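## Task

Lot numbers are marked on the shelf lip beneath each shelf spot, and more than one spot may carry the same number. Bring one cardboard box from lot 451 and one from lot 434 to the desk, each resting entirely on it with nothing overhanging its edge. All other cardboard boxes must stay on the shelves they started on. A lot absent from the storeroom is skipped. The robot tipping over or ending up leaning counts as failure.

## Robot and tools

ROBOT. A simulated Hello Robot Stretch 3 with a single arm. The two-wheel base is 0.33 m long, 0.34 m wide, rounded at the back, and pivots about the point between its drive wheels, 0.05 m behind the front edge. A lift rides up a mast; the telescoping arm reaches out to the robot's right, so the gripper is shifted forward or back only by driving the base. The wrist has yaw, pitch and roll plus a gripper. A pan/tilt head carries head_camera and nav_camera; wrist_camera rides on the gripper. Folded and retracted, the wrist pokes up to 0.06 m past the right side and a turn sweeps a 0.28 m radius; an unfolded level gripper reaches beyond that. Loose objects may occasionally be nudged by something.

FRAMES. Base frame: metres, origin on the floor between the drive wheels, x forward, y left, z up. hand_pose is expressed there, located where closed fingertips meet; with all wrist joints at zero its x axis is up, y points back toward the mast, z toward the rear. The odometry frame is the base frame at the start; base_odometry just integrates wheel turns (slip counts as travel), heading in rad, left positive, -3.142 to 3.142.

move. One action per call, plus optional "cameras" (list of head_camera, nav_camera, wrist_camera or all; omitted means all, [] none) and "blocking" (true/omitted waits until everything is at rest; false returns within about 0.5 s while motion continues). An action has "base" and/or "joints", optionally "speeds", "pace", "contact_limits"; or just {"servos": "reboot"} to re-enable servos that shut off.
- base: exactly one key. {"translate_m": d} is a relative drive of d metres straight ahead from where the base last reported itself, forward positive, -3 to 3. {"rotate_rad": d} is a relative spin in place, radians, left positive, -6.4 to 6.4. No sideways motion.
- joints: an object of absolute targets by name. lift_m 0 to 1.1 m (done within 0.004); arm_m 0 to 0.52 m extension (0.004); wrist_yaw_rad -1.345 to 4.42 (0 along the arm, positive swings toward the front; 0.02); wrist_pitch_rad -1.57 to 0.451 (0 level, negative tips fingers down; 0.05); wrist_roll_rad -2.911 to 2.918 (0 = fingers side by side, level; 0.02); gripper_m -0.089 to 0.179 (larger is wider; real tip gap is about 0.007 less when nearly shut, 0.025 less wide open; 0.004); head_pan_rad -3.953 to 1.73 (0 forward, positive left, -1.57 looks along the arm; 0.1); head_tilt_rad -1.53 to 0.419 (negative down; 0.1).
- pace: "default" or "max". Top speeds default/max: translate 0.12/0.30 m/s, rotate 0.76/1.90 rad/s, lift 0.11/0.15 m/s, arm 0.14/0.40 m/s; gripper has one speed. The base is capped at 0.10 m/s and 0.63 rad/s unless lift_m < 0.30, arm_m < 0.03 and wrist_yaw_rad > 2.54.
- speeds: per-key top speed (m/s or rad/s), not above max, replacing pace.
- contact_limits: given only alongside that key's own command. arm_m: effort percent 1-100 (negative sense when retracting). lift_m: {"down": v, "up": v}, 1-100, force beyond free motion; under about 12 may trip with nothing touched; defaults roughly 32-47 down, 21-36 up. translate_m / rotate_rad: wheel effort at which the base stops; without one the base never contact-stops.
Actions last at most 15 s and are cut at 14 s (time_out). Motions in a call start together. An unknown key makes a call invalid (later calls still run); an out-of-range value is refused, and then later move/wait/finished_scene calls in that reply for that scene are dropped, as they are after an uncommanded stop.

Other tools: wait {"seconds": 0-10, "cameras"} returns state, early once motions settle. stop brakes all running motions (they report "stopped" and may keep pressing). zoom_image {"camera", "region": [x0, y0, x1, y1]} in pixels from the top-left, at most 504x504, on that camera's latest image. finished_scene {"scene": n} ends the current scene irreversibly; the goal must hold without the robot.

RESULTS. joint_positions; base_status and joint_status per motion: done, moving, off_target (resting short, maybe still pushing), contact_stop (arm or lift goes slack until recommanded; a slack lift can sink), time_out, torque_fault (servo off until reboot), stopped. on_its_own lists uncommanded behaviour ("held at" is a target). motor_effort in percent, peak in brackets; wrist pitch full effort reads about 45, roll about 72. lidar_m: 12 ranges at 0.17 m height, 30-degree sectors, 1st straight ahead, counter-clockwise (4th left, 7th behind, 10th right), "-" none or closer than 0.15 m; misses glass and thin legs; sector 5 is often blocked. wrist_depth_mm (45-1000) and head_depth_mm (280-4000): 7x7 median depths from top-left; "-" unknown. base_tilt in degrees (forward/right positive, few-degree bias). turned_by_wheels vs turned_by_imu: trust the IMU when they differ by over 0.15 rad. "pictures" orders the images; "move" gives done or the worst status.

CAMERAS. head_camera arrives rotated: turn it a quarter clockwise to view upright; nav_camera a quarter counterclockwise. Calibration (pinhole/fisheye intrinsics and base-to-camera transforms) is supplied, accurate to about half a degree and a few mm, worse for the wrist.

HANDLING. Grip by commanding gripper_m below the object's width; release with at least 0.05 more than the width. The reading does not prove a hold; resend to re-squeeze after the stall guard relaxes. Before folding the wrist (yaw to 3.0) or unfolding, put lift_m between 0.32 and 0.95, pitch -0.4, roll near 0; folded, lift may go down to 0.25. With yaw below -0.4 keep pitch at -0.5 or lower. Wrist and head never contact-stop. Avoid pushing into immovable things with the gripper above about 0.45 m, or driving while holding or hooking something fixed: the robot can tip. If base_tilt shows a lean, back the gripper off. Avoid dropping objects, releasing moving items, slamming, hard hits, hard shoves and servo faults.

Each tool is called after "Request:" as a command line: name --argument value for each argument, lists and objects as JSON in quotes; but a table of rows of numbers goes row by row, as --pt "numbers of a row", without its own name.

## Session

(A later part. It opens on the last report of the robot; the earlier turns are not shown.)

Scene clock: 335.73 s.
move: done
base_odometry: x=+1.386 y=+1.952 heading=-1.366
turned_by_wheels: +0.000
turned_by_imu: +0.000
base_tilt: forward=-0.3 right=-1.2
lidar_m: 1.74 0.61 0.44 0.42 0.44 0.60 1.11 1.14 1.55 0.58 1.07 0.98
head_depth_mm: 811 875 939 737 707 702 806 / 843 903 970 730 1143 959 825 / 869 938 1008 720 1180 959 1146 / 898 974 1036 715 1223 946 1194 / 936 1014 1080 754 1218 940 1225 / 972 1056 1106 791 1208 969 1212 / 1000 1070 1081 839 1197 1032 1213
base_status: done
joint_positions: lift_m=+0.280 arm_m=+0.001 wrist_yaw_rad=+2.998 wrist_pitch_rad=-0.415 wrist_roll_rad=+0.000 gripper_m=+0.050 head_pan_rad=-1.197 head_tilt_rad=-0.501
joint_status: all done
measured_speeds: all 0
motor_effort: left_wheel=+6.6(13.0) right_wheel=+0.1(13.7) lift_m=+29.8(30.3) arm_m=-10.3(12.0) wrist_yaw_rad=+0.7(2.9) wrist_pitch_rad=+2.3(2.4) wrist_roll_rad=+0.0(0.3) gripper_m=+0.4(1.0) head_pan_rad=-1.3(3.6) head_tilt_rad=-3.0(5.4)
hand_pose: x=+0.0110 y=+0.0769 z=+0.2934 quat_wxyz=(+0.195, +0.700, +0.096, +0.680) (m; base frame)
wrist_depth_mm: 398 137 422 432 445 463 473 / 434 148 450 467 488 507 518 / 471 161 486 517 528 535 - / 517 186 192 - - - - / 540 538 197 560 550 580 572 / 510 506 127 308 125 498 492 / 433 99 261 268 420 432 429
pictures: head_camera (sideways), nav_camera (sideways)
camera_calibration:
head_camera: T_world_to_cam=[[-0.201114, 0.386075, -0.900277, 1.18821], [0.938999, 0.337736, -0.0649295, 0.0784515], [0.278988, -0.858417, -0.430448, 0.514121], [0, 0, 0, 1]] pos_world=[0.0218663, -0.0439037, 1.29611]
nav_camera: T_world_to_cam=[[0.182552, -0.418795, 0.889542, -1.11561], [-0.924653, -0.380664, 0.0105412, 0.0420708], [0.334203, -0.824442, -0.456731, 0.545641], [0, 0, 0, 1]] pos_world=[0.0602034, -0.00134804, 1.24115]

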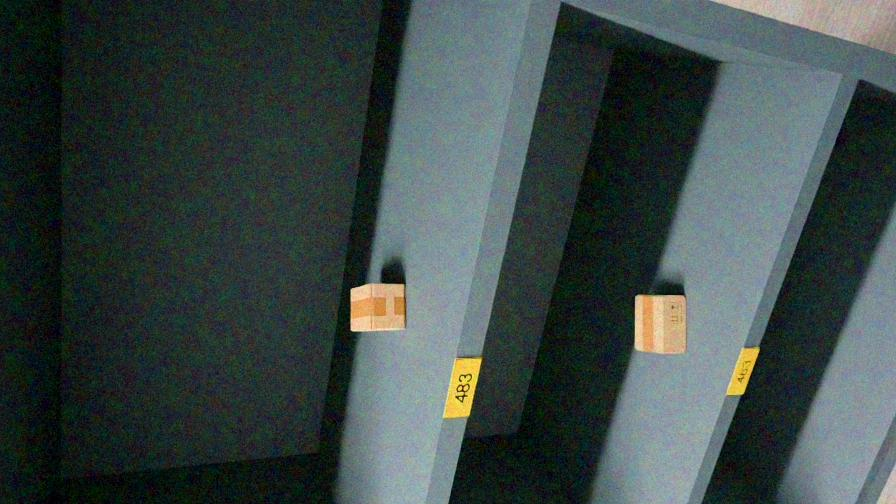

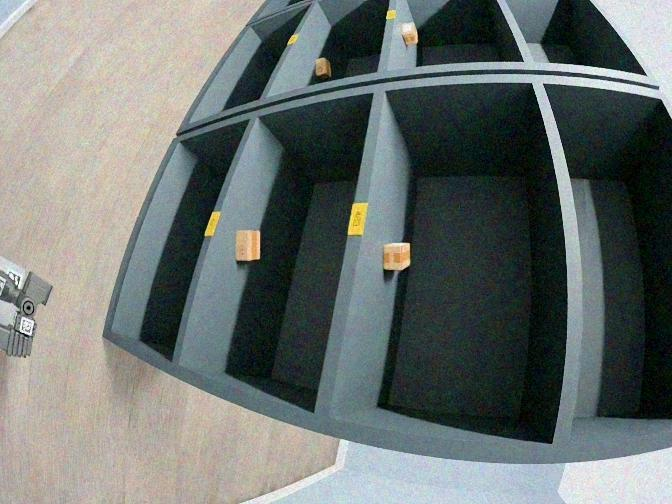

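Request:
zoom_image --camera "head_camera" --region '[715, 335, 775, 405]'

Request:
move --base '{"translate_m": 0.75}' --joints '{"head_pan_rad": -1.2, "head_tilt_rad": -0.5}' --pace "max" --cameras '["nav_camera","head_camera"]'

Scaled by 7.200 from the camera's 896x504 image, which has a finer 1280x720 frame.

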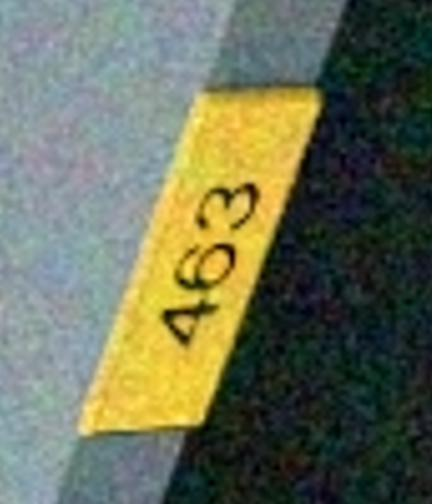

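Scene clock: 345.77 s.
move: done
base_odometry: x=+1.538 y=+1.218 heading=-1.366
turned_by_wheels: +0.000
turned_by_imu: +0.001
base_tilt: forward=-0.3 right=-1.1
lidar_m: 1.78 0.63 0.45 0.44 0.45 0.61 1.62 0.98 1.07 0.57 1.06 1.13
head_depth_mm: 442 509 911 739 1103 965 803 / 466 497 533 589 645 901 828 / 742 913 564 612 681 740 834 / 890 963 1029 714 1205 949 1136 / 923 1005 1067 752 1224 941 1219 / 959 1048 1105 794 1168 965 1210 / 1000 1091 1141 816 1199 999 1213
base_status: done
joint_positions: lift_m=+0.280 arm_m=+0.001 wrist_yaw_rad=+2.998 wrist_pitch_rad=-0.415 wrist_roll_rad=+0.000 gripper_m=+0.050 head_pan_rad=-1.200 head_tilt_rad=-0.501
joint_status: all done
measured_speeds: all 0
motor_effort: left_wheel=+0.6(14.5) right_wheel=+3.1(13.8) lift_m=+25.9(30.6) arm_m=-8.6(10.0) wrist_yaw_rad=+1.4(3.1) wrist_pitch_rad=+2.2(2.4) wrist_roll_rad=-0.2(0.3) gripper_m=+0.1(1.0) head_pan_rad=-2.8(3.9) head_tilt_rad=+0.0(2.6)
hand_pose: x=+0.0110 y=+0.0769 z=+0.2934 quat_wxyz=(+0.195, +0.700, +0.096, +0.680) (m; base frame)
wrist_depth_mm: 407 137 428 441 459 467 486 / 446 148 466 484 497 513 528 / 483 162 500 523 536 - - / 533 187 189 - - - - / 553 560 198 566 570 578 581 / 508 508 127 310 125 499 492 / 437 99 262 271 425 433 435
pictures: head_camera (sideways), nav_camera (sideways)
camera_calibration:
head_camera: T_world_to_cam=[[-0.199958, 0.386652, -0.900287, 1.18824], [0.939999, 0.334943, -0.0649281, 0.0784363], [0.276441, -0.859252, -0.430427, 0.514053], [0, 0, 0, 1]] pos_world=[0.0217634, -0.0440064, 1.29611]
nav_camera: T_world_to_cam=[[0.181286, -0.41933, 0.889549, -1.11563], [-0.925797, -0.377875, 0.0105449, 0.0420477], [0.331716, -0.825453, -0.456718, 0.545615], [0, 0, 0, 1]] pos_world=[0.0601864, -0.00154747, 1.24115]

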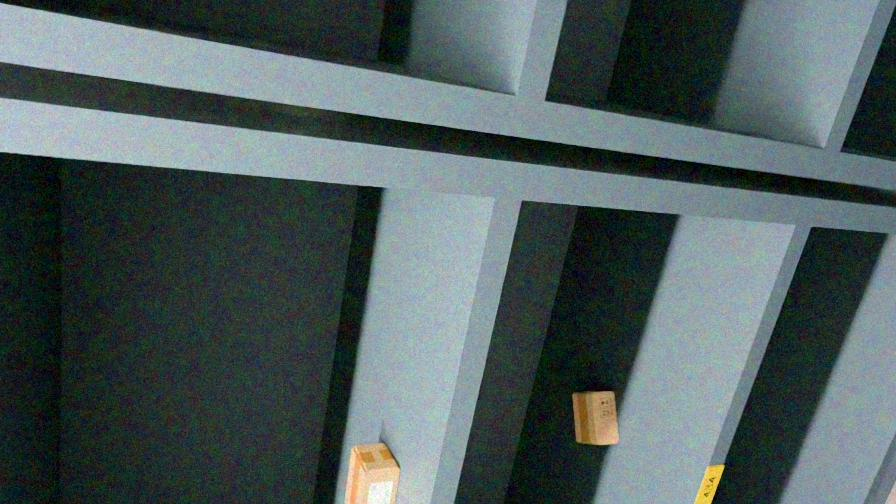

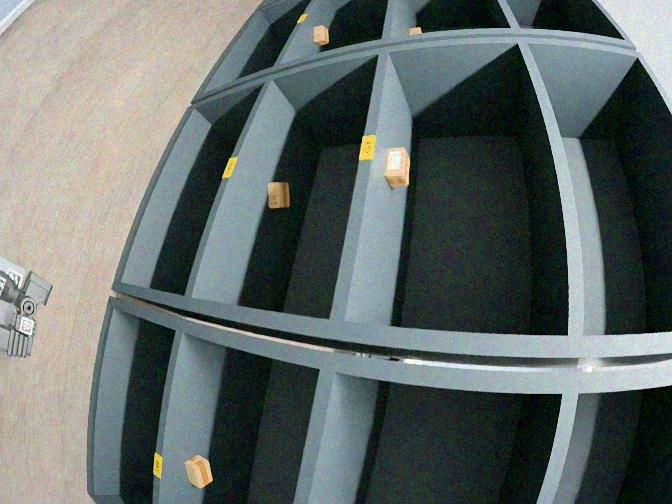

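Second unit lower looks like 434/454. View it head-on.

Request:
zoom_image --camera "head_camera" --region '[680, 454, 740, 504]'

Request:
move --joints '{"head_pan_rad": -0.75, "head_tilt_rad": -0.5}' --cameras '["head_camera"]'

Scaled by 8.400 from the camera's 896x504 image, which has a finer 1280x720 frame.

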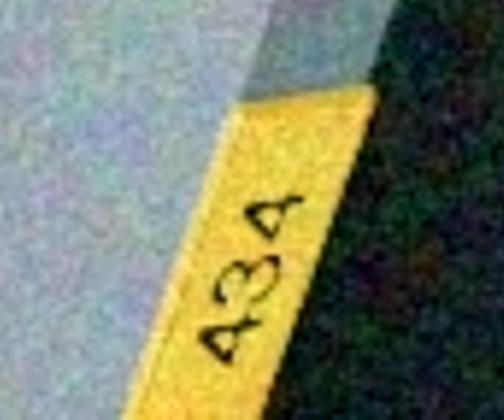

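Scene clock: 353.13 s.
move: done
base_odometry: x=+1.538 y=+1.218 heading=-1.366
turned_by_wheels: +0.000
turned_by_imu: +0.000
base_tilt: forward=-0.3 right=-1.3
lidar_m: 1.78 0.62 0.45 0.44 0.45 0.61 1.62 0.98 1.07 0.57 1.06 1.14
head_depth_mm: 833 989 1036 737 1161 965 809 / 863 1078 1120 775 1245 957 1173 / 889 1186 1204 851 1237 985 1232 / 921 1207 1240 1427 1233 1381 1239 / 964 1091 1121 1295 1267 1482 1291 / 920 998 1080 1206 1350 1478 1287 / 1056 1784 1663 1807 1909 1575 1284
base_status: not commanded
joint_positions: lift_m=+0.280 arm_m=+0.001 wrist_yaw_rad=+2.998 wrist_pitch_rad=-0.415 wrist_roll_rad=+0.000 gripper_m=+0.050 head_pan_rad=-0.743 head_tilt_rad=-0.501
joint_status: all done
measured_speeds: all 0
motor_effort: left_wheel=+0.7(1.1) right_wheel=+2.6(3.7) lift_m=+23.4(23.6) arm_m=-6.4(7.2) wrist_yaw_rad=+1.6(2.8) wrist_pitch_rad=+2.4(2.4) wrist_roll_rad=-0.1(0.3) gripper_m=+0.3(0.9) head_pan_rad=+2.1(5.7) head_tilt_rad=+0.7(3.5)
hand_pose: x=+0.0110 y=+0.0769 z=+0.2934 quat_wxyz=(+0.195, +0.700, +0.096, +0.680) (m; base frame)
wrist_depth_mm: 406 137 428 447 458 468 484 / 441 147 459 483 494 510 526 / 477 162 498 521 534 - - / 529 187 189 - - - - / 558 558 197 567 564 586 577 / 515 507 128 309 125 496 497 / 436 100 262 269 424 431 430
pictures: head_camera (sideways)
camera_calibration:
head_camera: T_world_to_cam=[[-0.350089, 0.258708, -0.900282, 1.18912], [0.695653, 0.715438, -0.064925, 0.0799263], [0.6273, -0.649013, -0.430438, 0.511999], [0, 0, 0, 1]] pos_world=[0.0395189, -0.032522, 1.29611]

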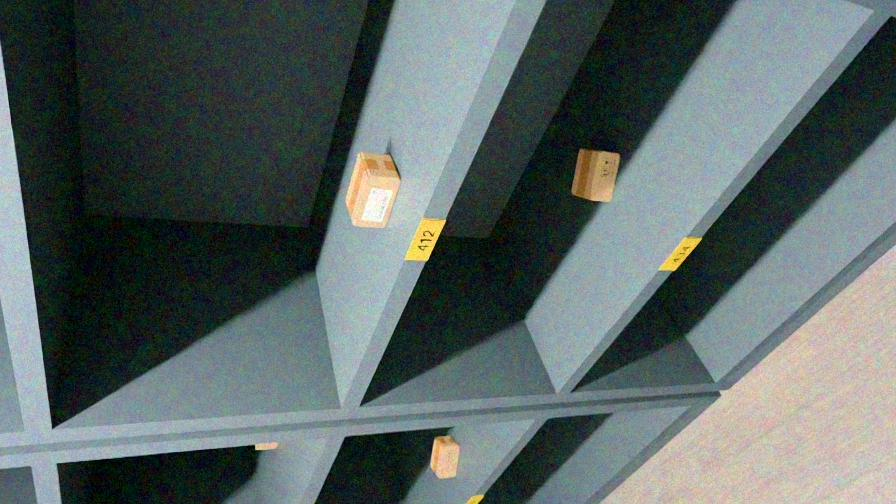

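Request:
zoom_image --camera "head_camera" --region '[650, 225, 710, 285]'

Request:
zoom_image --camera "head_camera" --region '[560, 130, 640, 210]'

Scaled by 8.400 from the camera's 896x504 image, which has a finer 1280x720 frame.

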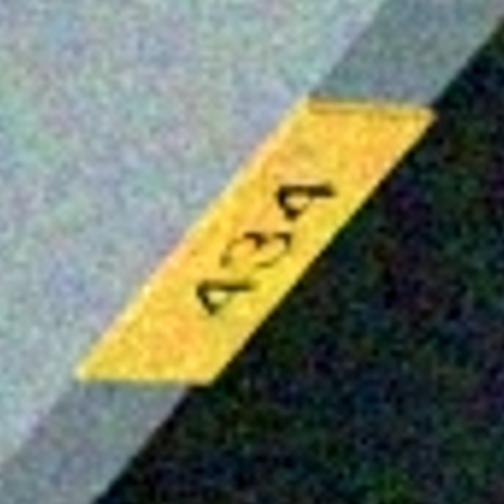

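Scaled by 6.300 from the camera's 896x504 image, which has a finer 1280x720 frame.

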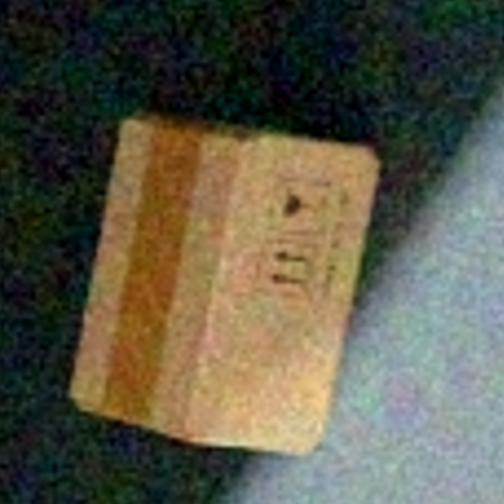

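Request:
move --base '{"translate_m": 0.47}' --joints '{"lift_m": 0.63, "head_pan_rad": -1.57, "head_tilt_rad": -0.7}' --cameras '[]'

Request:
move --joints '{"wrist_yaw_rad": 0.55, "wrist_pitch_rad": -0.4, "gripper_m": 0.179}' --pace "max" --cameras '["head_camera","wrist_camera"]'

Scene clock: 385.30 s.
move: done
base_odometry: x=+1.634 y=+0.757 heading=-1.366
turned_by_wheels: +0.000
turned_by_imu: +0.000
base_tilt: forward=-0.4 right=-1.2
lidar_m: 1.81 0.63 0.46 0.44 0.46 0.62 1.65 1.38 0.65 1.02 0.76 0.81
head_depth_mm: 822 885 710 846 847 959 1166 / 836 916 700 1130 992 1075 1158 / 834 917 695 1169 987 1268 1151 / 834 912 684 1164 978 1261 1153 / 832 913 653 1164 974 1255 1145 / 829 905 638 1163 965 1252 1141 / 832 895 658 1157 962 1247 1137
base_status: done
joint_positions: lift_m=+0.630 arm_m=+0.001 wrist_yaw_rad=+2.998 wrist_pitch_rad=-0.415 wrist_roll_rad=+0.000 gripper_m=+0.050 head_pan_rad=-1.570 head_tilt_rad=-0.700
joint_status: all done
measured_speeds: all 0
motor_effort: left_wheel=+4.4(11.3) right_wheel=+3.8(11.7) lift_m=+24.3(34.9) arm_m=-3.5(5.8) wrist_yaw_rad=+0.7(3.6) wrist_pitch_rad=+2.2(2.4) wrist_roll_rad=-0.3(0.3) gripper_m=+0.1(1.2) head_pan_rad=+3.5(5.2) head_tilt_rad=-6.0(10.0)
hand_pose: x=+0.0110 y=+0.0769 z=+0.6434 quat_wxyz=(+0.195, +0.700, +0.096, +0.680) (m; base frame)
wrist_depth_mm: 414 137 438 453 467 479 485 / 451 147 468 493 503 520 537 / 487 162 502 531 539 - - / 523 182 188 - - - - / - - 197 - 148 - - / - - 126 - 124 - 854 / - 99 276 786 783 793 787
pictures: none
No camera images: "cameras" was empty.

Scene clock: 387.13 s.
move: done
base_odometry: x=+1.634 y=+0.757 heading=-1.366
turned_by_wheels: +0.000
turned_by_imu: +0.000
base_tilt: forward=-0.2 right=-1.2
lidar_m: 1.80 0.63 0.46 0.44 0.46 0.62 1.65 1.38 0.65 1.02 0.76 0.80
head_depth_mm: 825 883 708 848 846 957 1170 / 834 918 702 1133 994 1075 1160 / 834 915 692 1168 991 1263 1156 / 829 913 684 1161 978 1263 1154 / 831 910 652 1159 973 1259 455 / 830 906 639 1156 969 1255 1137 / 828 896 657 1154 966 1239 1130
base_status: not commanded
joint_positions: lift_m=+0.630 arm_m=+0.001 wrist_yaw_rad=+0.553 wrist_pitch_rad=-0.415 wrist_roll_rad=+0.000 gripper_m=+0.179 head_pan_rad=-1.570 head_tilt_rad=-0.700
joint_status: all done
measured_speeds: all 0
motor_effort: left_wheel=+4.4(5.0) right_wheel=+4.9(5.4) lift_m=+26.2(26.5) arm_m=-2.8(4.0) wrist_yaw_rad=-3.0(7.0) wrist_pitch_rad=+2.3(5.3) wrist_roll_rad=-0.2(0.3) gripper_m=+0.7(82.3) head_pan_rad=+3.2(4.0) head_tilt_rad=-6.2(6.5)
hand_pose: x=+0.0966 y=-0.3369 z=+0.6434 quat_wxyz=(+0.706, +0.329, -0.625, +0.049) (m; base frame)
wrist_depth_mm: - 541 - - - - - / - 590 - - - 502 - / - - 540 503 497 491 486 / - - - - 413 392 391 / - - 784 - - 358 332 / 123 862 882 - - - - / 764 783 810 - - - 105
pictures: head_camera (sideways), wrist_camera
camera_calibration:
head_camera: T_world_to_cam=[[-0.0467528, 0.602594, -0.796677, 1.0521], [0.997493, -0.0142449, -0.0693123, 0.0837179], [-0.0531158, -0.797921, -0.600418, 0.737246], [0, 0, 0, 1]] pos_world=[0.0048402, -0.044536, 1.28665]
wrist_camera: T_world_to_cam=[[-0.830656, -0.55621, -0.0253102, -0.084251], [-0.304473, 0.491825, -0.815723, 0.752425], [0.466162, -0.669879, -0.577889, 0.267224], [0, 0, 0, 1]] pos_world=[0.0345397, -0.237915, 0.766063]

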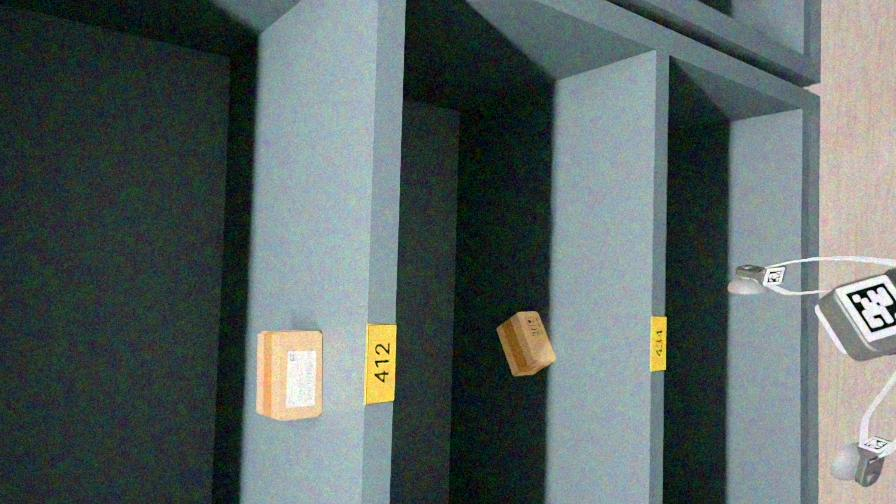

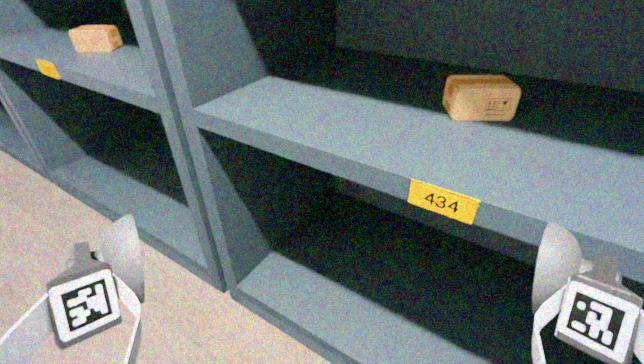

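Request:
move --base '{"translate_m": 0.033}' --joints '{"wrist_yaw_rad": 0.47}' --cameras '[]'

Request:
move --joints '{"arm_m": 0.45}' --contact_limits '{"arm_m": 30}' --cameras '["head_camera","wrist_camera"]'

Scene clock: 406.00 s.
move: done
base_odometry: x=+1.640 y=+0.725 heading=-1.366
turned_by_wheels: +0.000
turned_by_imu: +0.000
base_tilt: forward=-0.3 right=-1.1
lidar_m: 1.80 0.64 0.46 0.44 0.46 0.62 1.65 1.41 0.67 1.02 0.74 0.79
head_depth_mm: 836 906 709 931 918 984 1160 / 835 917 702 1166 994 1186 1163 / 831 914 692 1166 990 1265 1160 / 834 912 685 1165 981 1268 1150 / 832 914 644 1165 975 1258 1093 / 828 904 646 1157 965 1245 1134 / 831 898 658 1159 964 1243 1133
base_status: done
joint_positions: lift_m=+0.630 arm_m=+0.001 wrist_yaw_rad=+0.473 wrist_pitch_rad=-0.415 wrist_roll_rad=+0.000 gripper_m=+0.179 head_pan_rad=-1.570 head_tilt_rad=-0.700
joint_status: all done
measured_speeds: all 0
motor_effort: left_wheel=+7.6(10.2) right_wheel=+2.9(9.2) lift_m=+30.7(31.3) arm_m=-1.5(2.4) wrist_yaw_rad=-3.8(5.3) wrist_pitch_rad=+2.4(2.4) wrist_roll_rad=-0.3(0.3) gripper_m=+0.3(1.0) head_pan_rad=+3.1(3.9) head_tilt_rad=-5.4(6.2)
hand_pose: x=+0.0809 y=-0.3457 z=+0.6434 quat_wxyz=(+0.707, +0.304, -0.638, +0.020) (m; base frame)
wrist_depth_mm: - 487 - - - - - / - 516 - - 532 525 - / - - 515 501 495 496 484 / - - - 460 411 394 389 / - 711 742 - - 353 333 / 123 144 841 - - - - / 770 800 828 - - - 105
pictures: none
No camera images: "cameras" was empty.

Scene clock: 410.50 s.
move: done
base_odometry: x=+1.640 y=+0.725 heading=-1.366
turned_by_wheels: +0.000
turned_by_imu: +0.000
base_tilt: forward=-0.3 right=-1.1
lidar_m: 1.81 0.64 0.46 0.44 0.46 0.62 1.66 1.41 0.67 1.01 0.74 0.79
head_depth_mm: 838 908 710 930 919 983 1168 / 831 918 699 1167 997 890 405 / 835 914 694 1127 722 1206 1148 / 832 913 685 808 904 1264 1152 / 831 911 645 1170 950 1249 1144 / 828 900 646 1163 967 1247 1143 / 825 892 658 1156 958 1246 1133
base_status: not commanded
joint_positions: lift_m=+0.630 arm_m=+0.450 wrist_yaw_rad=+0.473 wrist_pitch_rad=-0.415 wrist_roll_rad=+0.000 gripper_m=+0.179 head_pan_rad=-1.570 head_tilt_rad=-0.700
joint_status: all done
measured_speeds: all 0
motor_effort: left_wheel=+7.1(7.7) right_wheel=+2.4(3.8) lift_m=+28.7(31.4) arm_m=+13.2(15.7) wrist_yaw_rad=-3.3(5.0) wrist_pitch_rad=+2.3(2.4) wrist_roll_rad=+0.0(0.4) gripper_m=+0.6(1.4) head_pan_rad=+3.3(3.9) head_tilt_rad=-5.7(6.4)
contact_limits: arm_m 30 (drawing in: default 31, maximum 55; extending or still: default 40, maximum 69)
hand_pose: x=+0.0809 y=-0.7951 z=+0.6434 quat_wxyz=(+0.707, +0.304, -0.638, +0.020) (m; base frame)
wrist_depth_mm: 381 443 - - - - - / 396 471 - - - - - / 409 484 476 - - - - / 397 400 397 395 372 - - / 342 319 329 328 324 322 308 / 123 264 280 219 274 275 273 / 233 239 232 190 234 235 105
pictures: head_camera (sideways), wrist_camera
camera_calibration:
head_camera: T_world_to_cam=[[-0.0468128, 0.602591, -0.796676, 1.0521], [0.997496, -0.0141283, -0.0692994, 0.0837063], [-0.0530149, -0.797925, -0.60042, 0.737248], [0, 0, 0, 1]] pos_world=[0.0048403, -0.044536, 1.28665]
wrist_camera: T_world_to_cam=[[-0.872565, -0.48784, -0.0253512, -0.294359], [-0.264048, 0.514674, -0.815714, 0.987925], [0.410985, -0.705069, -0.5779, -0.0559582], [0, 0, 0, 1]] pos_world=[0.0270108, -0.691513, 0.766064]

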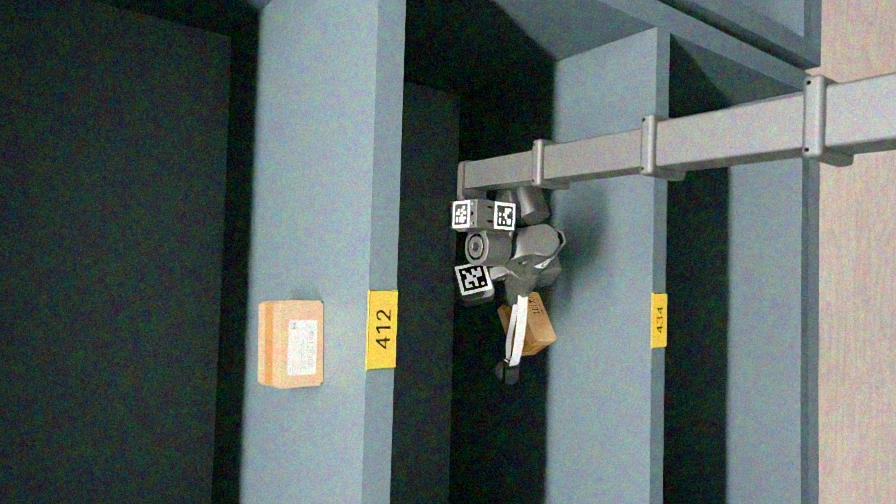

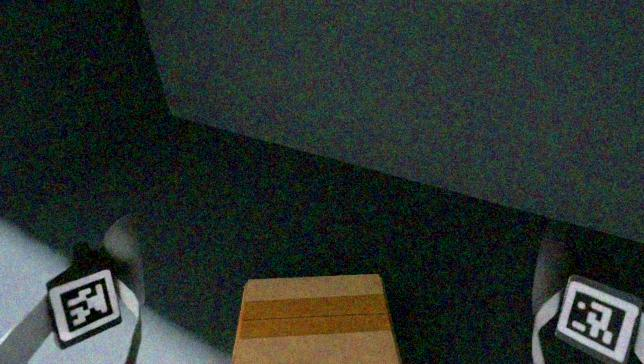

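Request:
move --base '{"translate_m": 0.018}' --joints '{"arm_m": 0.455}' --cameras '["wrist_camera"]'

Request:
move --joints '{"lift_m": 0.546}' --cameras '["head_camera","wrist_camera"]'

Scene clock: 426.47 s.
move: done
base_odometry: x=+1.644 y=+0.708 heading=-1.366
turned_by_wheels: +0.000
turned_by_imu: +0.000
base_tilt: forward=-0.2 right=-1.1
lidar_m: 1.80 0.64 0.46 0.44 0.46 0.62 1.65 1.43 0.68 1.01 0.73 0.79
head_depth_mm: 837 910 709 976 942 994 1161 / 833 918 701 1172 994 886 405 / 833 911 692 1130 723 1201 1152 / 831 914 685 804 924 1262 1151 / 828 910 642 1161 945 1255 1146 / 828 899 659 1161 971 1243 1135 / 827 892 658 1158 959 1245 1133
base_status: done
joint_positions: lift_m=+0.630 arm_m=+0.455 wrist_yaw_rad=+0.473 wrist_pitch_rad=-0.415 wrist_roll_rad=+0.000 gripper_m=+0.179 head_pan_rad=-1.570 head_tilt_rad=-0.700
joint_status: all done
measured_speeds: all 0
motor_effort: left_wheel=+7.9(10.6) right_wheel=+1.6(8.1) lift_m=+27.5(28.5) arm_m=+13.1(14.9) wrist_yaw_rad=-2.0(4.1) wrist_pitch_rad=+2.3(2.4) wrist_roll_rad=-0.2(0.3) gripper_m=+0.8(1.0) head_pan_rad=+3.2(3.7) head_tilt_rad=-5.0(6.0)
hand_pose: x=+0.0809 y=-0.8001 z=+0.6434 quat_wxyz=(+0.707, +0.304, -0.638, +0.020) (m; base frame)
wrist_depth_mm: 369 431 - - - - - / 379 455 - - - - - / 396 468 482 - - - - / 388 402 397 393 374 - - / 346 319 326 327 324 324 310 / 123 265 281 278 277 276 273 / 234 240 244 190 230 235 105
pictures: wrist_camera
camera_calibration:
wrist_camera: T_world_to_cam=[[-0.872565, -0.48784, -0.0253512, -0.296798], [-0.264048, 0.514674, -0.815714, 0.990498], [0.410985, -0.705069, -0.5779, -0.0594835], [0, 0, 0, 1]] pos_world=[0.0270108, -0.696513, 0.766064]

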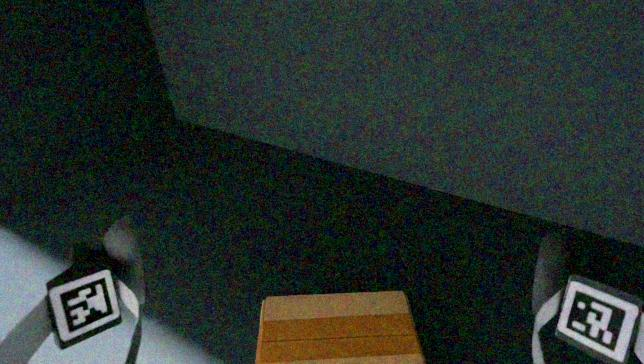

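Scene clock: 428.07 s.
move: done
base_odometry: x=+1.644 y=+0.708 heading=-1.366
turned_by_wheels: +0.000
turned_by_imu: +0.000
base_tilt: forward=-0.3 right=-1.2
lidar_m: 1.80 0.64 0.46 0.44 0.46 0.62 1.66 1.43 0.68 1.01 0.73 0.79
head_depth_mm: 836 914 708 974 942 991 1162 / 830 914 699 1173 993 1155 1138 / 833 910 693 1167 765 600 1130 / 828 916 684 1160 805 1260 1153 / 828 913 641 1161 941 1254 1148 / 830 903 658 1157 969 1242 1140 / 830 893 660 1156 960 1240 1133
base_status: not commanded
joint_positions: lift_m=+0.546 arm_m=+0.455 wrist_yaw_rad=+0.473 wrist_pitch_rad=-0.415 wrist_roll_rad=+0.000 gripper_m=+0.179 head_pan_rad=-1.570 head_tilt_rad=-0.700
joint_status: all done
measured_speeds: all 0
motor_effort: left_wheel=+8.1(8.3) right_wheel=+2.0(3.0) lift_m=+23.4(27.8) arm_m=+12.3(13.2) wrist_yaw_rad=-3.2(4.2) wrist_pitch_rad=+2.2(2.4) wrist_roll_rad=+0.1(0.3) gripper_m=+0.8(1.1) head_pan_rad=+3.2(3.7) head_tilt_rad=-5.1(5.9)
hand_pose: x=+0.0809 y=-0.8001 z=+0.5594 quat_wxyz=(+0.707, +0.304, -0.638, +0.020) (m; base frame)
wrist_depth_mm: 370 434 - - - - - / 380 422 406 - - - - / 327 324 318 318 313 297 - / 255 254 253 251 239 247 245 / 212 210 195 136 141 205 203 / - 145 124 120 122 175 174 / 148 152 147 136 138 152 105
pictures: head_camera (sideways), wrist_camera
camera_calibration:
head_camera: T_world_to_cam=[[-0.0468128, 0.602591, -0.796676, 1.0521], [0.997496, -0.0141283, -0.0692994, 0.0837063], [-0.0530149, -0.797925, -0.60042, 0.737248], [0, 0, 0, 1]] pos_world=[0.0048403, -0.044536, 1.28665]
wrist_camera: T_world_to_cam=[[-0.872565, -0.48784, -0.0253512, -0.298927], [-0.264048, 0.514674, -0.815714, 0.921978], [0.410985, -0.705069, -0.5779, -0.108027], [0, 0, 0, 1]] pos_world=[0.0270108, -0.696513, 0.682064]

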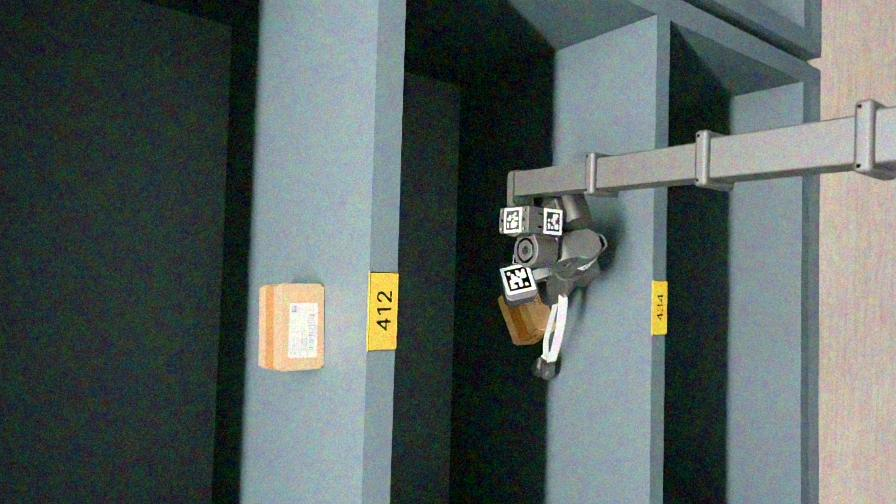

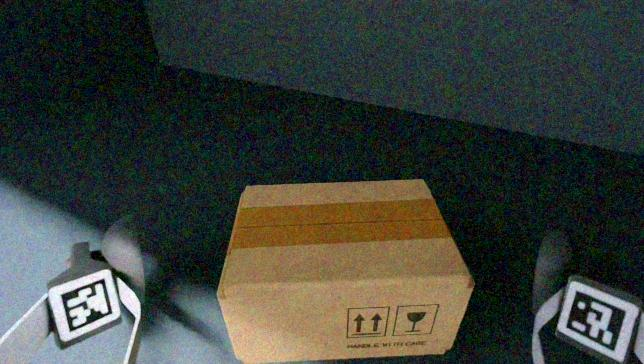

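Request:
move --joints '{"gripper_m": 0.055}' --cameras '["wrist_camera"]'

Request:
move --joints '{"lift_m": 0.65}' --cameras '["wrist_camera"]'

Request:
move --joints '{"arm_m": 0.0}' --cameras '["wrist_camera"]'

Scene clock: 435.23 s.
move: done
base_odometry: x=+1.644 y=+0.708 heading=-1.366
turned_by_wheels: +0.000
turned_by_imu: +0.000
base_tilt: forward=-0.4 right=-1.2
lidar_m: 1.81 0.64 0.46 0.44 0.46 0.62 1.65 1.43 0.68 1.01 0.73 0.79
head_depth_mm: 834 910 709 978 941 998 1162 / 834 916 700 1180 994 1158 1131 / 830 917 690 1164 764 600 1130 / 832 912 685 1169 805 1262 1154 / 828 911 641 1164 945 1254 1140 / 828 905 661 1156 967 1246 1134 / 829 892 660 1155 959 1238 1131
base_status: not commanded
joint_positions: lift_m=+0.546 arm_m=+0.455 wrist_yaw_rad=+0.471 wrist_pitch_rad=-0.415 wrist_roll_rad=+0.000 gripper_m=+0.056 head_pan_rad=-1.570 head_tilt_rad=-0.700
joint_status: all done
measured_speeds: all 0
motor_effort: left_wheel=+7.7(8.3) right_wheel=+2.1(3.1) lift_m=+24.9(24.9) arm_m=+9.6(11.1) wrist_yaw_rad=-2.0(4.8) wrist_pitch_rad=+2.2(2.4) wrist_roll_rad=-0.3(0.4) gripper_m=-14.8(86.6) head_pan_rad=+2.5(3.4) head_tilt_rad=-5.3(6.2)
hand_pose: x=+0.0806 y=-0.8003 z=+0.5594 quat_wxyz=(+0.707, +0.303, -0.638, +0.020) (m; base frame)
wrist_depth_mm: 368 435 - - - - - / 381 427 406 - - - - / 327 325 321 318 315 296 - / 257 254 244 165 229 248 244 / 211 210 137 136 144 205 203 / 180 179 134 138 132 170 174 / 160 148 151 150 150 145 152
pictures: wrist_camera
camera_calibration:
wrist_camera: T_world_to_cam=[[-0.873334, -0.486462, -0.0253409, -0.298127], [-0.26323, 0.515065, -0.815731, 0.922188], [0.409874, -0.705736, -0.577876, -0.108396], [0, 0, 0, 1]] pos_world=[0.0268122, -0.696513, 0.682063]

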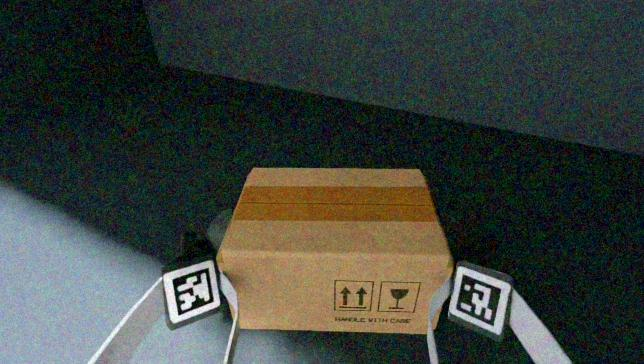

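Scene clock: 437.00 s.
move: done
base_odometry: x=+1.644 y=+0.708 heading=-1.366
turned_by_wheels: +0.000
turned_by_imu: +0.000
base_tilt: forward=-0.3 right=-1.1
lidar_m: 1.81 0.64 0.46 0.44 0.46 0.62 1.66 1.43 0.68 1.01 0.73 0.79
head_depth_mm: 831 910 707 974 941 996 1163 / 834 914 702 1174 996 493 386 / 833 913 691 711 709 1233 1152 / 833 915 683 791 927 1263 1148 / 831 911 640 957 975 1250 1146 / 829 903 659 1162 964 1248 1139 / 828 895 658 1157 962 1251 1131
base_status: not commanded
joint_positions: lift_m=+0.650 arm_m=+0.455 wrist_yaw_rad=+0.471 wrist_pitch_rad=-0.421 wrist_roll_rad=+0.000 gripper_m=+0.056 head_pan_rad=-1.570 head_tilt_rad=-0.700
joint_status: all done
measured_speeds: all 0
motor_effort: left_wheel=+7.6(8.1) right_wheel=+2.1(2.8) lift_m=+29.1(34.4) arm_m=+8.6(10.1) wrist_yaw_rad=-1.9(3.3) wrist_pitch_rad=+3.4(3.5) wrist_roll_rad=-0.1(0.4) gripper_m=-14.6(14.8) head_pan_rad=+2.9(3.3) head_tilt_rad=-5.6(5.9)
hand_pose: x=+0.0802 y=-0.7996 z=+0.6620 quat_wxyz=(+0.707, +0.305, -0.637, +0.018) (m; base frame)
wrist_depth_mm: 369 434 - - - - - / 382 457 - - - - - / 396 480 487 - - - - / 398 429 427 173 163 - - / 359 365 137 137 145 337 325 / 306 303 134 138 134 286 295 / 273 252 250 249 248 247 258
pictures: wrist_camera
camera_calibration:
wrist_camera: T_world_to_cam=[[-0.873406, -0.486319, -0.02562, -0.295186], [-0.265499, 0.519607, -0.812107, 1.00692], [0.408255, -0.702497, -0.582945, -0.0423661], [0, 0, 0, 1]] pos_world=[0.0268157, -0.69652, 0.785468]

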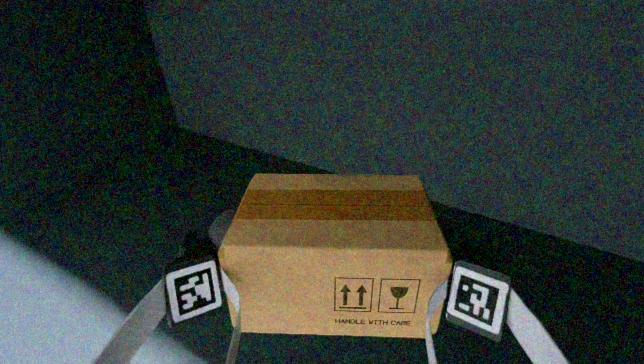

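Scene clock: 441.53 s.
move: done
base_odometry: x=+1.644 y=+0.708 heading=-1.366
turned_by_wheels: +0.000
turned_by_imu: +0.000
base_tilt: forward=-0.3 right=-1.2
lidar_m: 1.80 0.64 0.46 0.44 0.46 0.62 1.65 1.43 0.68 1.02 0.73 0.79
head_depth_mm: 836 910 709 975 941 1001 1159 / 835 919 699 1173 997 1221 1160 / 833 912 696 1171 986 1267 1155 / 834 913 684 1164 979 1262 1146 / 830 911 642 1163 976 871 447 / 829 901 659 1161 967 1248 1091 / 826 898 660 1156 965 1238 1128
base_status: not commanded
joint_positions: lift_m=+0.650 arm_m=+0.001 wrist_yaw_rad=+0.471 wrist_pitch_rad=-0.421 wrist_roll_rad=+0.000 gripper_m=+0.056 head_pan_rad=-1.570 head_tilt_rad=-0.700
joint_status: all done
measured_speeds: all 0
motor_effort: left_wheel=+7.7(8.1) right_wheel=+2.2(2.8) lift_m=+25.9(30.1) arm_m=-12.9(14.9) wrist_yaw_rad=-1.2(3.1) wrist_pitch_rad=+3.5(3.6) wrist_roll_rad=-0.1(0.3) gripper_m=-14.1(14.6) head_pan_rad=+2.5(3.1) head_tilt_rad=-5.2(6.0)
hand_pose: x=+0.0802 y=-0.3452 z=+0.6619 quat_wxyz=(+0.707, +0.305, -0.637, +0.017) (m; base frame)
wrist_depth_mm: - 481 - - - - - / - 515 - - - - - / - - 535 516 506 506 501 / - - 484 173 423 421 417 / - - 137 137 145 366 348 / 957 124 134 138 134 - 335 / 858 790 797 150 - - -
pictures: wrist_camera
camera_calibration:
wrist_camera: T_world_to_cam=[[-0.873415, -0.486305, -0.0255665, -0.074244], [-0.265627, 0.51976, -0.811968, 0.770662], [0.408153, -0.702393, -0.583142, 0.276973], [0, 0, 0, 1]] pos_world=[0.0268159, -0.242121, 0.785369]

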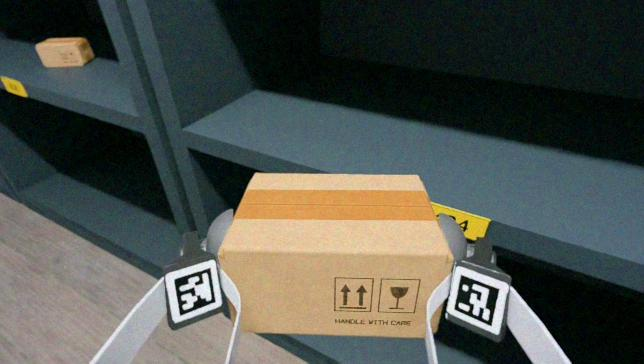

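Request:
move --base '{"translate_m": -1.0}' --joints '{"lift_m": 0.83, "head_pan_rad": -3.1, "head_tilt_rad": -0.4}' --cameras '["nav_camera"]'

Request:
move --base '{"translate_m": -0.89}' --cameras '["nav_camera"]'

Scene clock: 476.87 s.
move: done
base_odometry: x=+1.440 y=+1.687 heading=-1.366
turned_by_wheels: +0.000
turned_by_imu: +0.000
base_tilt: forward=-0.3 right=-1.1
lidar_m: 1.75 0.62 0.45 0.43 0.44 0.60 1.37 1.42 0.66 1.03 0.78 0.82
head_depth_mm: 1155 1216 1266 1236 1208 1183 1097 / 1160 1240 1313 1403 1498 1599 1499 / 1159 1233 1310 1413 1522 1634 1492 / 1158 1234 1321 1411 1534 1642 1456 / 1158 1234 1313 1416 1534 1635 1400 / 1163 1240 1317 1421 1537 1638 1385 / 1165 1231 1323 1420 1531 1630 1385
base_status: done
joint_positions: lift_m=+0.830 arm_m=+0.001 wrist_yaw_rad=+0.471 wrist_pitch_rad=-0.422 wrist_roll_rad=+0.000 gripper_m=+0.056 head_pan_rad=-3.100 head_tilt_rad=-0.399
joint_status: all done
measured_speeds: all 0
motor_effort: left_wheel=-5.1(10.6) right_wheel=-6.6(14.2) lift_m=+27.5(34.4) arm_m=-11.0(13.2) wrist_yaw_rad=-1.6(3.5) wrist_pitch_rad=+3.5(3.7) wrist_roll_rad=-0.1(0.4) gripper_m=-14.1(14.8) head_pan_rad=+3.4(6.1) head_tilt_rad=-2.4(10.1)
hand_pose: x=+0.0802 y=-0.3451 z=+0.8418 quat_wxyz=(+0.707, +0.305, -0.637, +0.017) (m; base frame)
wrist_depth_mm: - - - - - - - / - - - - - - - / - 661 - - - - - / - - 686 164 164 - - / - - 137 137 145 - - / - 123 135 138 134 - - / - 936 961 150 - - -
pictures: nav_camera (sideways)
camera_calibration:
nav_camera: T_world_to_cam=[[-0.363148, -0.0321904, 0.931175, -1.16659], [-0.0572519, 0.998285, 0.0121828, 0.0346657], [-0.929971, -0.0488874, -0.364368, 0.433125], [0, 0, 0, 1]] pos_world=[-0.018867, -0.0509849, 1.24369]

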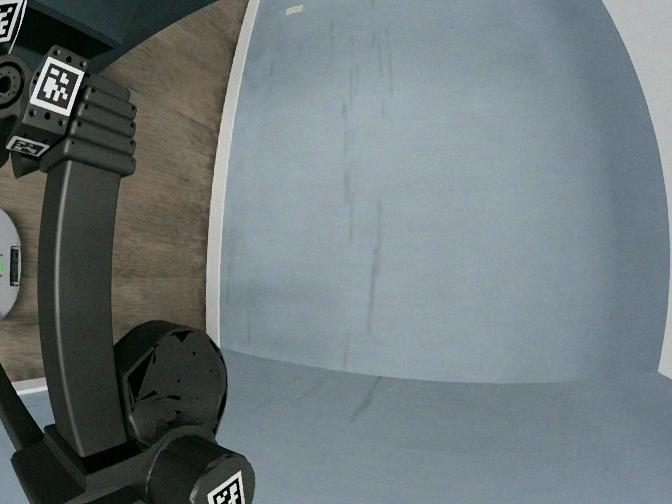

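Scene clock: 486.90 s.
move: done
base_odometry: x=+1.259 y=+2.558 heading=-1.366
turned_by_wheels: +0.000
turned_by_imu: -0.001
base_tilt: forward=-0.4 right=-1.1
lidar_m: 1.71 0.60 0.43 0.42 0.43 0.51 0.49 0.51 0.69 1.82 0.79 1.46
head_depth_mm: 395 419 449 481 519 562 602 / 396 420 450 482 521 566 595 / 396 421 450 483 522 566 603 / 397 421 450 484 523 568 620 / 397 422 451 485 523 569 622 / 398 423 452 485 525 571 624 / 398 424 453 486 526 571 625
base_status: done
joint_positions: lift_m=+0.830 arm_m=+0.001 wrist_yaw_rad=+0.471 wrist_pitch_rad=-0.422 wrist_roll_rad=+0.000 gripper_m=+0.056 head_pan_rad=-3.100 head_tilt_rad=-0.400
joint_status: not commanded
measured_speeds: all 0
motor_effort: left_wheel=-1.4(11.4) right_wheel=-11.0(14.0) lift_m=+24.5(27.9) arm_m=-8.4(11.1) wrist_yaw_rad=-1.3(3.0) wrist_pitch_rad=+3.6(3.7) wrist_roll_rad=+0.1(0.4) gripper_m=-14.1(14.7) head_pan_rad=+3.1(4.0) head_tilt_rad=-3.7(4.9)
hand_pose: x=+0.0802 y=-0.3451 z=+0.8418 quat_wxyz=(+0.707, +0.305, -0.637, +0.017) (m; base frame)
wrist_depth_mm: - - - - - - - / - - - - - - - / - 914 - - - - - / - - - 173 - - - / - - 137 137 145 - - / - 124 135 138 134 - - / - 977 958 952 959 947 -
pictures: nav_camera (sideways)
camera_calibration:
nav_camera: T_world_to_cam=[[-0.363946, -0.0322201, 0.930863, -1.16621], [-0.0571798, 0.998289, 0.012198, 0.0346479], [-0.929663, -0.0487871, -0.365166, 0.434127], [0, 0, 0, 1]] pos_world=[-0.0188646, -0.0509843, 1.24369]

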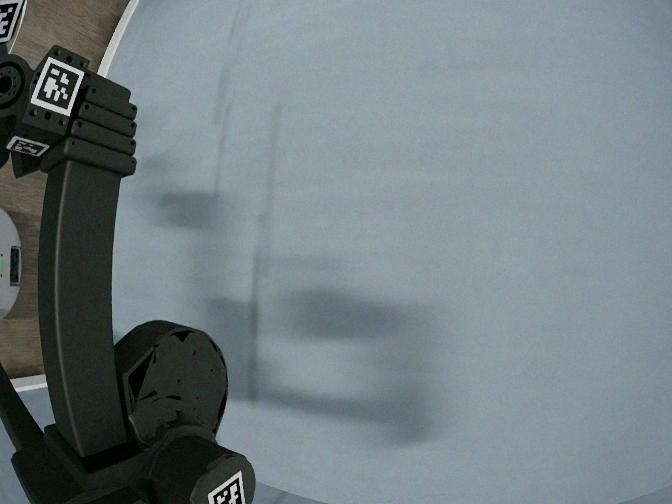

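Request:
move --base '{"rotate_rad": 1.571}' --cameras '["nav_camera"]'

Request:
move --base '{"translate_m": -0.95}' --cameras '[]'

Request:
move --base '{"translate_m": -0.96}' --cameras '[]'

Request:
move --base '{"rotate_rad": -1.571}' --joints '{"head_pan_rad": -1.57, "head_tilt_rad": -0.6, "wrist_yaw_rad": 0}' --cameras '["nav_camera","head_camera"]'

Scene clock: 498.77 s.
move: done
base_odometry: x=+1.259 y=+2.558 heading=+0.205
turned_by_wheels: +1.571
turned_by_imu: +1.546
base_tilt: forward=-0.2 right=-1.3
lidar_m: 0.42 0.43 0.51 0.49 0.51 0.68 1.75 0.79 0.82 1.81 0.61 0.44
head_depth_mm: 1464 1417 1382 1359 1331 1310 1294 / 2198 2131 2046 1995 1926 1725 1504 / 2826 3000 3194 3269 2423 1771 1507 / 2843 2993 3210 3342 2408 1783 1443 / 2844 3012 3218 3377 2389 1755 1401 / 2833 2994 3208 3356 2371 1762 1395 / 2836 3014 3156 3320 2329 1744 1391
base_status: done
joint_positions: lift_m=+0.830 arm_m=+0.001 wrist_yaw_rad=+0.471 wrist_pitch_rad=-0.422 wrist_roll_rad=+0.000 gripper_m=+0.056 head_pan_rad=-3.100 head_tilt_rad=-0.400
joint_status: not commanded
measured_speeds: all 0
motor_effort: left_wheel=-8.8(13.4) right_wheel=+8.7(12.1) lift_m=+26.9(27.5) arm_m=-13.4(13.4) wrist_yaw_rad=-2.2(3.2) wrist_pitch_rad=+3.5(3.7) wrist_roll_rad=-0.2(0.4) gripper_m=-14.0(14.6) head_pan_rad=+3.3(4.0) head_tilt_rad=-3.7(4.6)
hand_pose: x=+0.0802 y=-0.3451 z=+0.8418 quat_wxyz=(+0.707, +0.305, -0.637, +0.017) (m; base frame)
wrist_depth_mm: 335 409 501 - - - - / 347 425 514 - - - - / 357 441 534 - - - - / 372 460 173 172 - - - / 385 475 137 137 145 - - / 401 450 135 137 134 - - / 400 105 153 960 952 944 -
pictures: nav_camera (sideways)
camera_calibration:
nav_camera: T_world_to_cam=[[-0.363946, -0.0322201, 0.930863, -1.16621], [-0.0571798, 0.998289, 0.012198, 0.0346479], [-0.929663, -0.0487871, -0.365166, 0.434127], [0, 0, 0, 1]] pos_world=[-0.0188646, -0.0509843, 1.24369]

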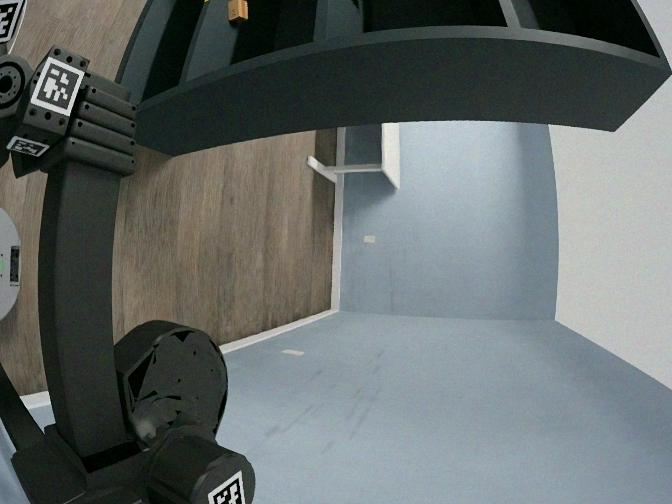

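Scene clock: 509.40 s.
move: done
base_odometry: x=+0.329 y=+2.364 heading=+0.205
turned_by_wheels: +0.000
turned_by_imu: -0.001
base_tilt: forward=-0.4 right=-1.1
lidar_m: 1.36 0.68 0.49 0.46 0.48 0.64 1.65 2.16 2.92 0.55 0.57 1.42
head_depth_mm: 1377 1341 1317 1287 1256 1238 1221 / 1979 2026 1944 1872 1831 1669 1520 / 2033 2153 2308 2456 2412 1786 1491 / 2041 2156 2282 2437 2429 1772 1443 / 2019 2152 2310 2447 2409 1758 1398 / 2021 2147 2298 2463 2387 1769 1395 / 2017 2155 2308 2468 2356 1747 1381
base_status: done
joint_positions: lift_m=+0.830 arm_m=+0.001 wrist_yaw_rad=+0.471 wrist_pitch_rad=-0.422 wrist_roll_rad=+0.000 gripper_m=+0.056 head_pan_rad=-3.100 head_tilt_rad=-0.400
joint_status: not commanded
measured_speeds: all 0
motor_effort: left_wheel=-8.8(12.3) right_wheel=-2.0(11.8) lift_m=+31.3(32.0) arm_m=-7.6(13.2) wrist_yaw_rad=-1.4(3.4) wrist_pitch_rad=+3.5(3.7) wrist_roll_rad=-0.1(0.4) gripper_m=-14.0(14.8) head_pan_rad=+3.3(3.9) head_tilt_rad=-3.2(4.4)
hand_pose: x=+0.0802 y=-0.3451 z=+0.8418 quat_wxyz=(+0.707, +0.305, -0.637, +0.017) (m; base frame)
wrist_depth_mm: - - - - 292 262 238 / - - - - 306 281 254 / - - - - - 302 272 / - - - 164 163 - 289 / - - 137 137 145 - 312 / - 123 135 138 134 - - / - 962 946 150 - - -
pictures: none
No camera images: "cameras" was empty.

Scene clock: 520.13 s.
move: done
base_odometry: x=-0.611 y=+2.169 heading=+0.205
turned_by_wheels: +0.000
turned_by_imu: -0.001
base_tilt: forward=-0.3 right=-1.2
lidar_m: 1.90 0.64 0.46 0.44 0.45 0.61 1.43 1.41 1.38 3.67 1.23 1.03
head_depth_mm: 1204 1261 1239 1213 1188 1171 1151 / 1217 1290 1378 1482 1580 1628 1473 / 1207 1295 1377 1483 1598 1698 1496 / 1208 1290 1374 1475 1610 1687 1448 / 1219 1294 1378 1467 1603 1703 1395 / 1212 1295 1387 1492 1594 1697 1394 / 1217 1293 1377 1487 1593 1683 1391
base_status: done
joint_positions: lift_m=+0.830 arm_m=+0.001 wrist_yaw_rad=+0.471 wrist_pitch_rad=-0.422 wrist_roll_rad=+0.000 gripper_m=+0.056 head_pan_rad=-3.100 head_tilt_rad=-0.400
joint_status: not commanded
measured_speeds: all 0
motor_effort: left_wheel=-8.8(12.7) right_wheel=-2.5(11.5) lift_m=+26.8(32.0) arm_m=-3.4(8.3) wrist_yaw_rad=-2.7(3.5) wrist_pitch_rad=+3.6(3.7) wrist_roll_rad=+0.2(0.3) gripper_m=-14.0(14.6) head_pan_rad=+2.8(3.8) head_tilt_rad=-2.1(4.2)
hand_pose: x=+0.0802 y=-0.3451 z=+0.8418 quat_wxyz=(+0.707, +0.305, -0.637, +0.017) (m; base frame)
wrist_depth_mm: 667 - - - - - - / 736 - - - - - - / 811 - - - - - - / - - - 174 - - - / - - 137 137 145 - - / - 124 135 138 134 - - / - 964 952 956 965 966 -
pictures: none
No camera images: "cameras" was empty.

Scene clock: 523.73 s.
move: done
base_odometry: x=-0.611 y=+2.169 heading=-1.366
turned_by_wheels: -1.571
turned_by_imu: -1.547
base_tilt: forward=-0.2 right=-1.3
lidar_m: 3.47 1.22 1.03 1.81 0.63 0.46 0.44 0.45 0.61 1.43 1.39 1.38
head_depth_mm: 1160 1189 1169 1155 1134 1117 1105 / 1190 1298 1434 1566 1599 1432 1303 / 1184 1301 1443 1629 1785 1361 1184 / 1184 1292 1446 1617 1769 490 318 / 1177 1298 1447 1605 1768 1384 1222 / 1176 1295 1448 1610 1739 1454 1215 / 1175 1290 1433 1609 1739 1455 1209
base_status: done
joint_positions: lift_m=+0.830 arm_m=+0.001 wrist_yaw_rad=+0.003 wrist_pitch_rad=-0.422 wrist_roll_rad=+0.000 gripper_m=+0.056 head_pan_rad=-1.569 head_tilt_rad=-0.601
joint_status: all done
measured_speeds: all 0
motor_effort: left_wheel=+7.9(11.9) right_wheel=-10.6(13.7) lift_m=+26.2(27.6) arm_m=-10.0(10.0) wrist_yaw_rad=-3.4(5.7) wrist_pitch_rad=+3.4(3.7) wrist_roll_rad=-0.2(0.3) gripper_m=-14.0(14.6) head_pan_rad=-2.9(5.6) head_tilt_rad=+4.3(8.6)
hand_pose: x=-0.0209 y=-0.3695 z=+0.8418 quat_wxyz=(+0.692, +0.149, -0.691, -0.147) (m; base frame)
wrist_depth_mm: - - - - - - 549 / - - - - - - 553 / - - - - - - 551 / - - - 173 - - 549 / - - 137 137 145 - 548 / - 124 135 138 134 - 546 / - 970 962 969 966 125 547
pictures: head_camera (sideways), nav_camera (sideways)
camera_calibration:
head_camera: T_world_to_cam=[[-0.0472335, 0.520746, -0.852404, 1.12482], [0.997519, -0.0200099, -0.0674989, 0.0814153], [-0.0522063, -0.853477, -0.518508, 0.63068], [0, 0, 0, 1]] pos_world=[0.00484133, -0.0458446, 1.29131]
nav_camera: T_world_to_cam=[[0.0180581, -0.543355, 0.839309, -1.04914], [-0.99977, -0.0195446, 0.0088577, 0.0447853], [0.0115911, -0.839276, -0.543583, 0.660606], [0, 0, 0, 1]] pos_world=[0.0560633, -0.0147488, 1.23925]

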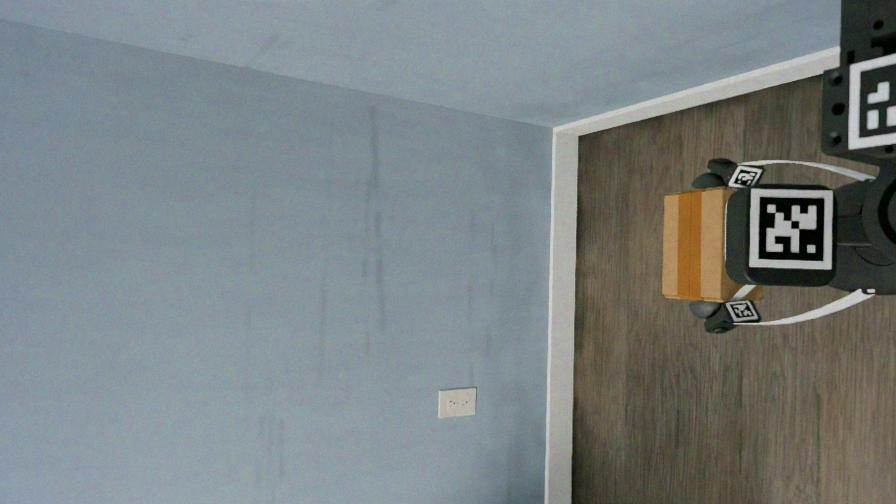

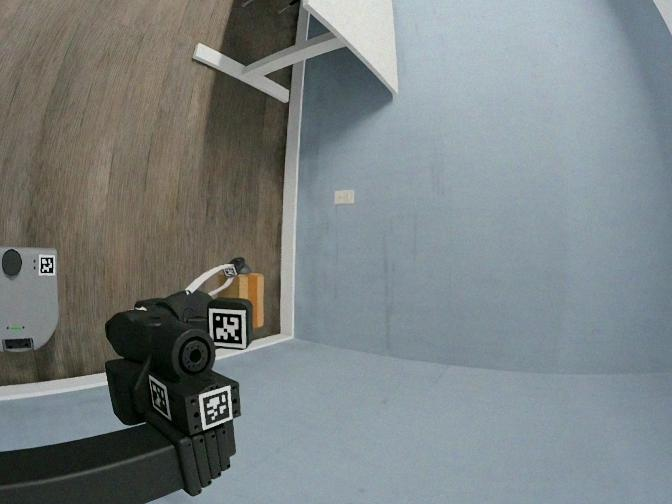

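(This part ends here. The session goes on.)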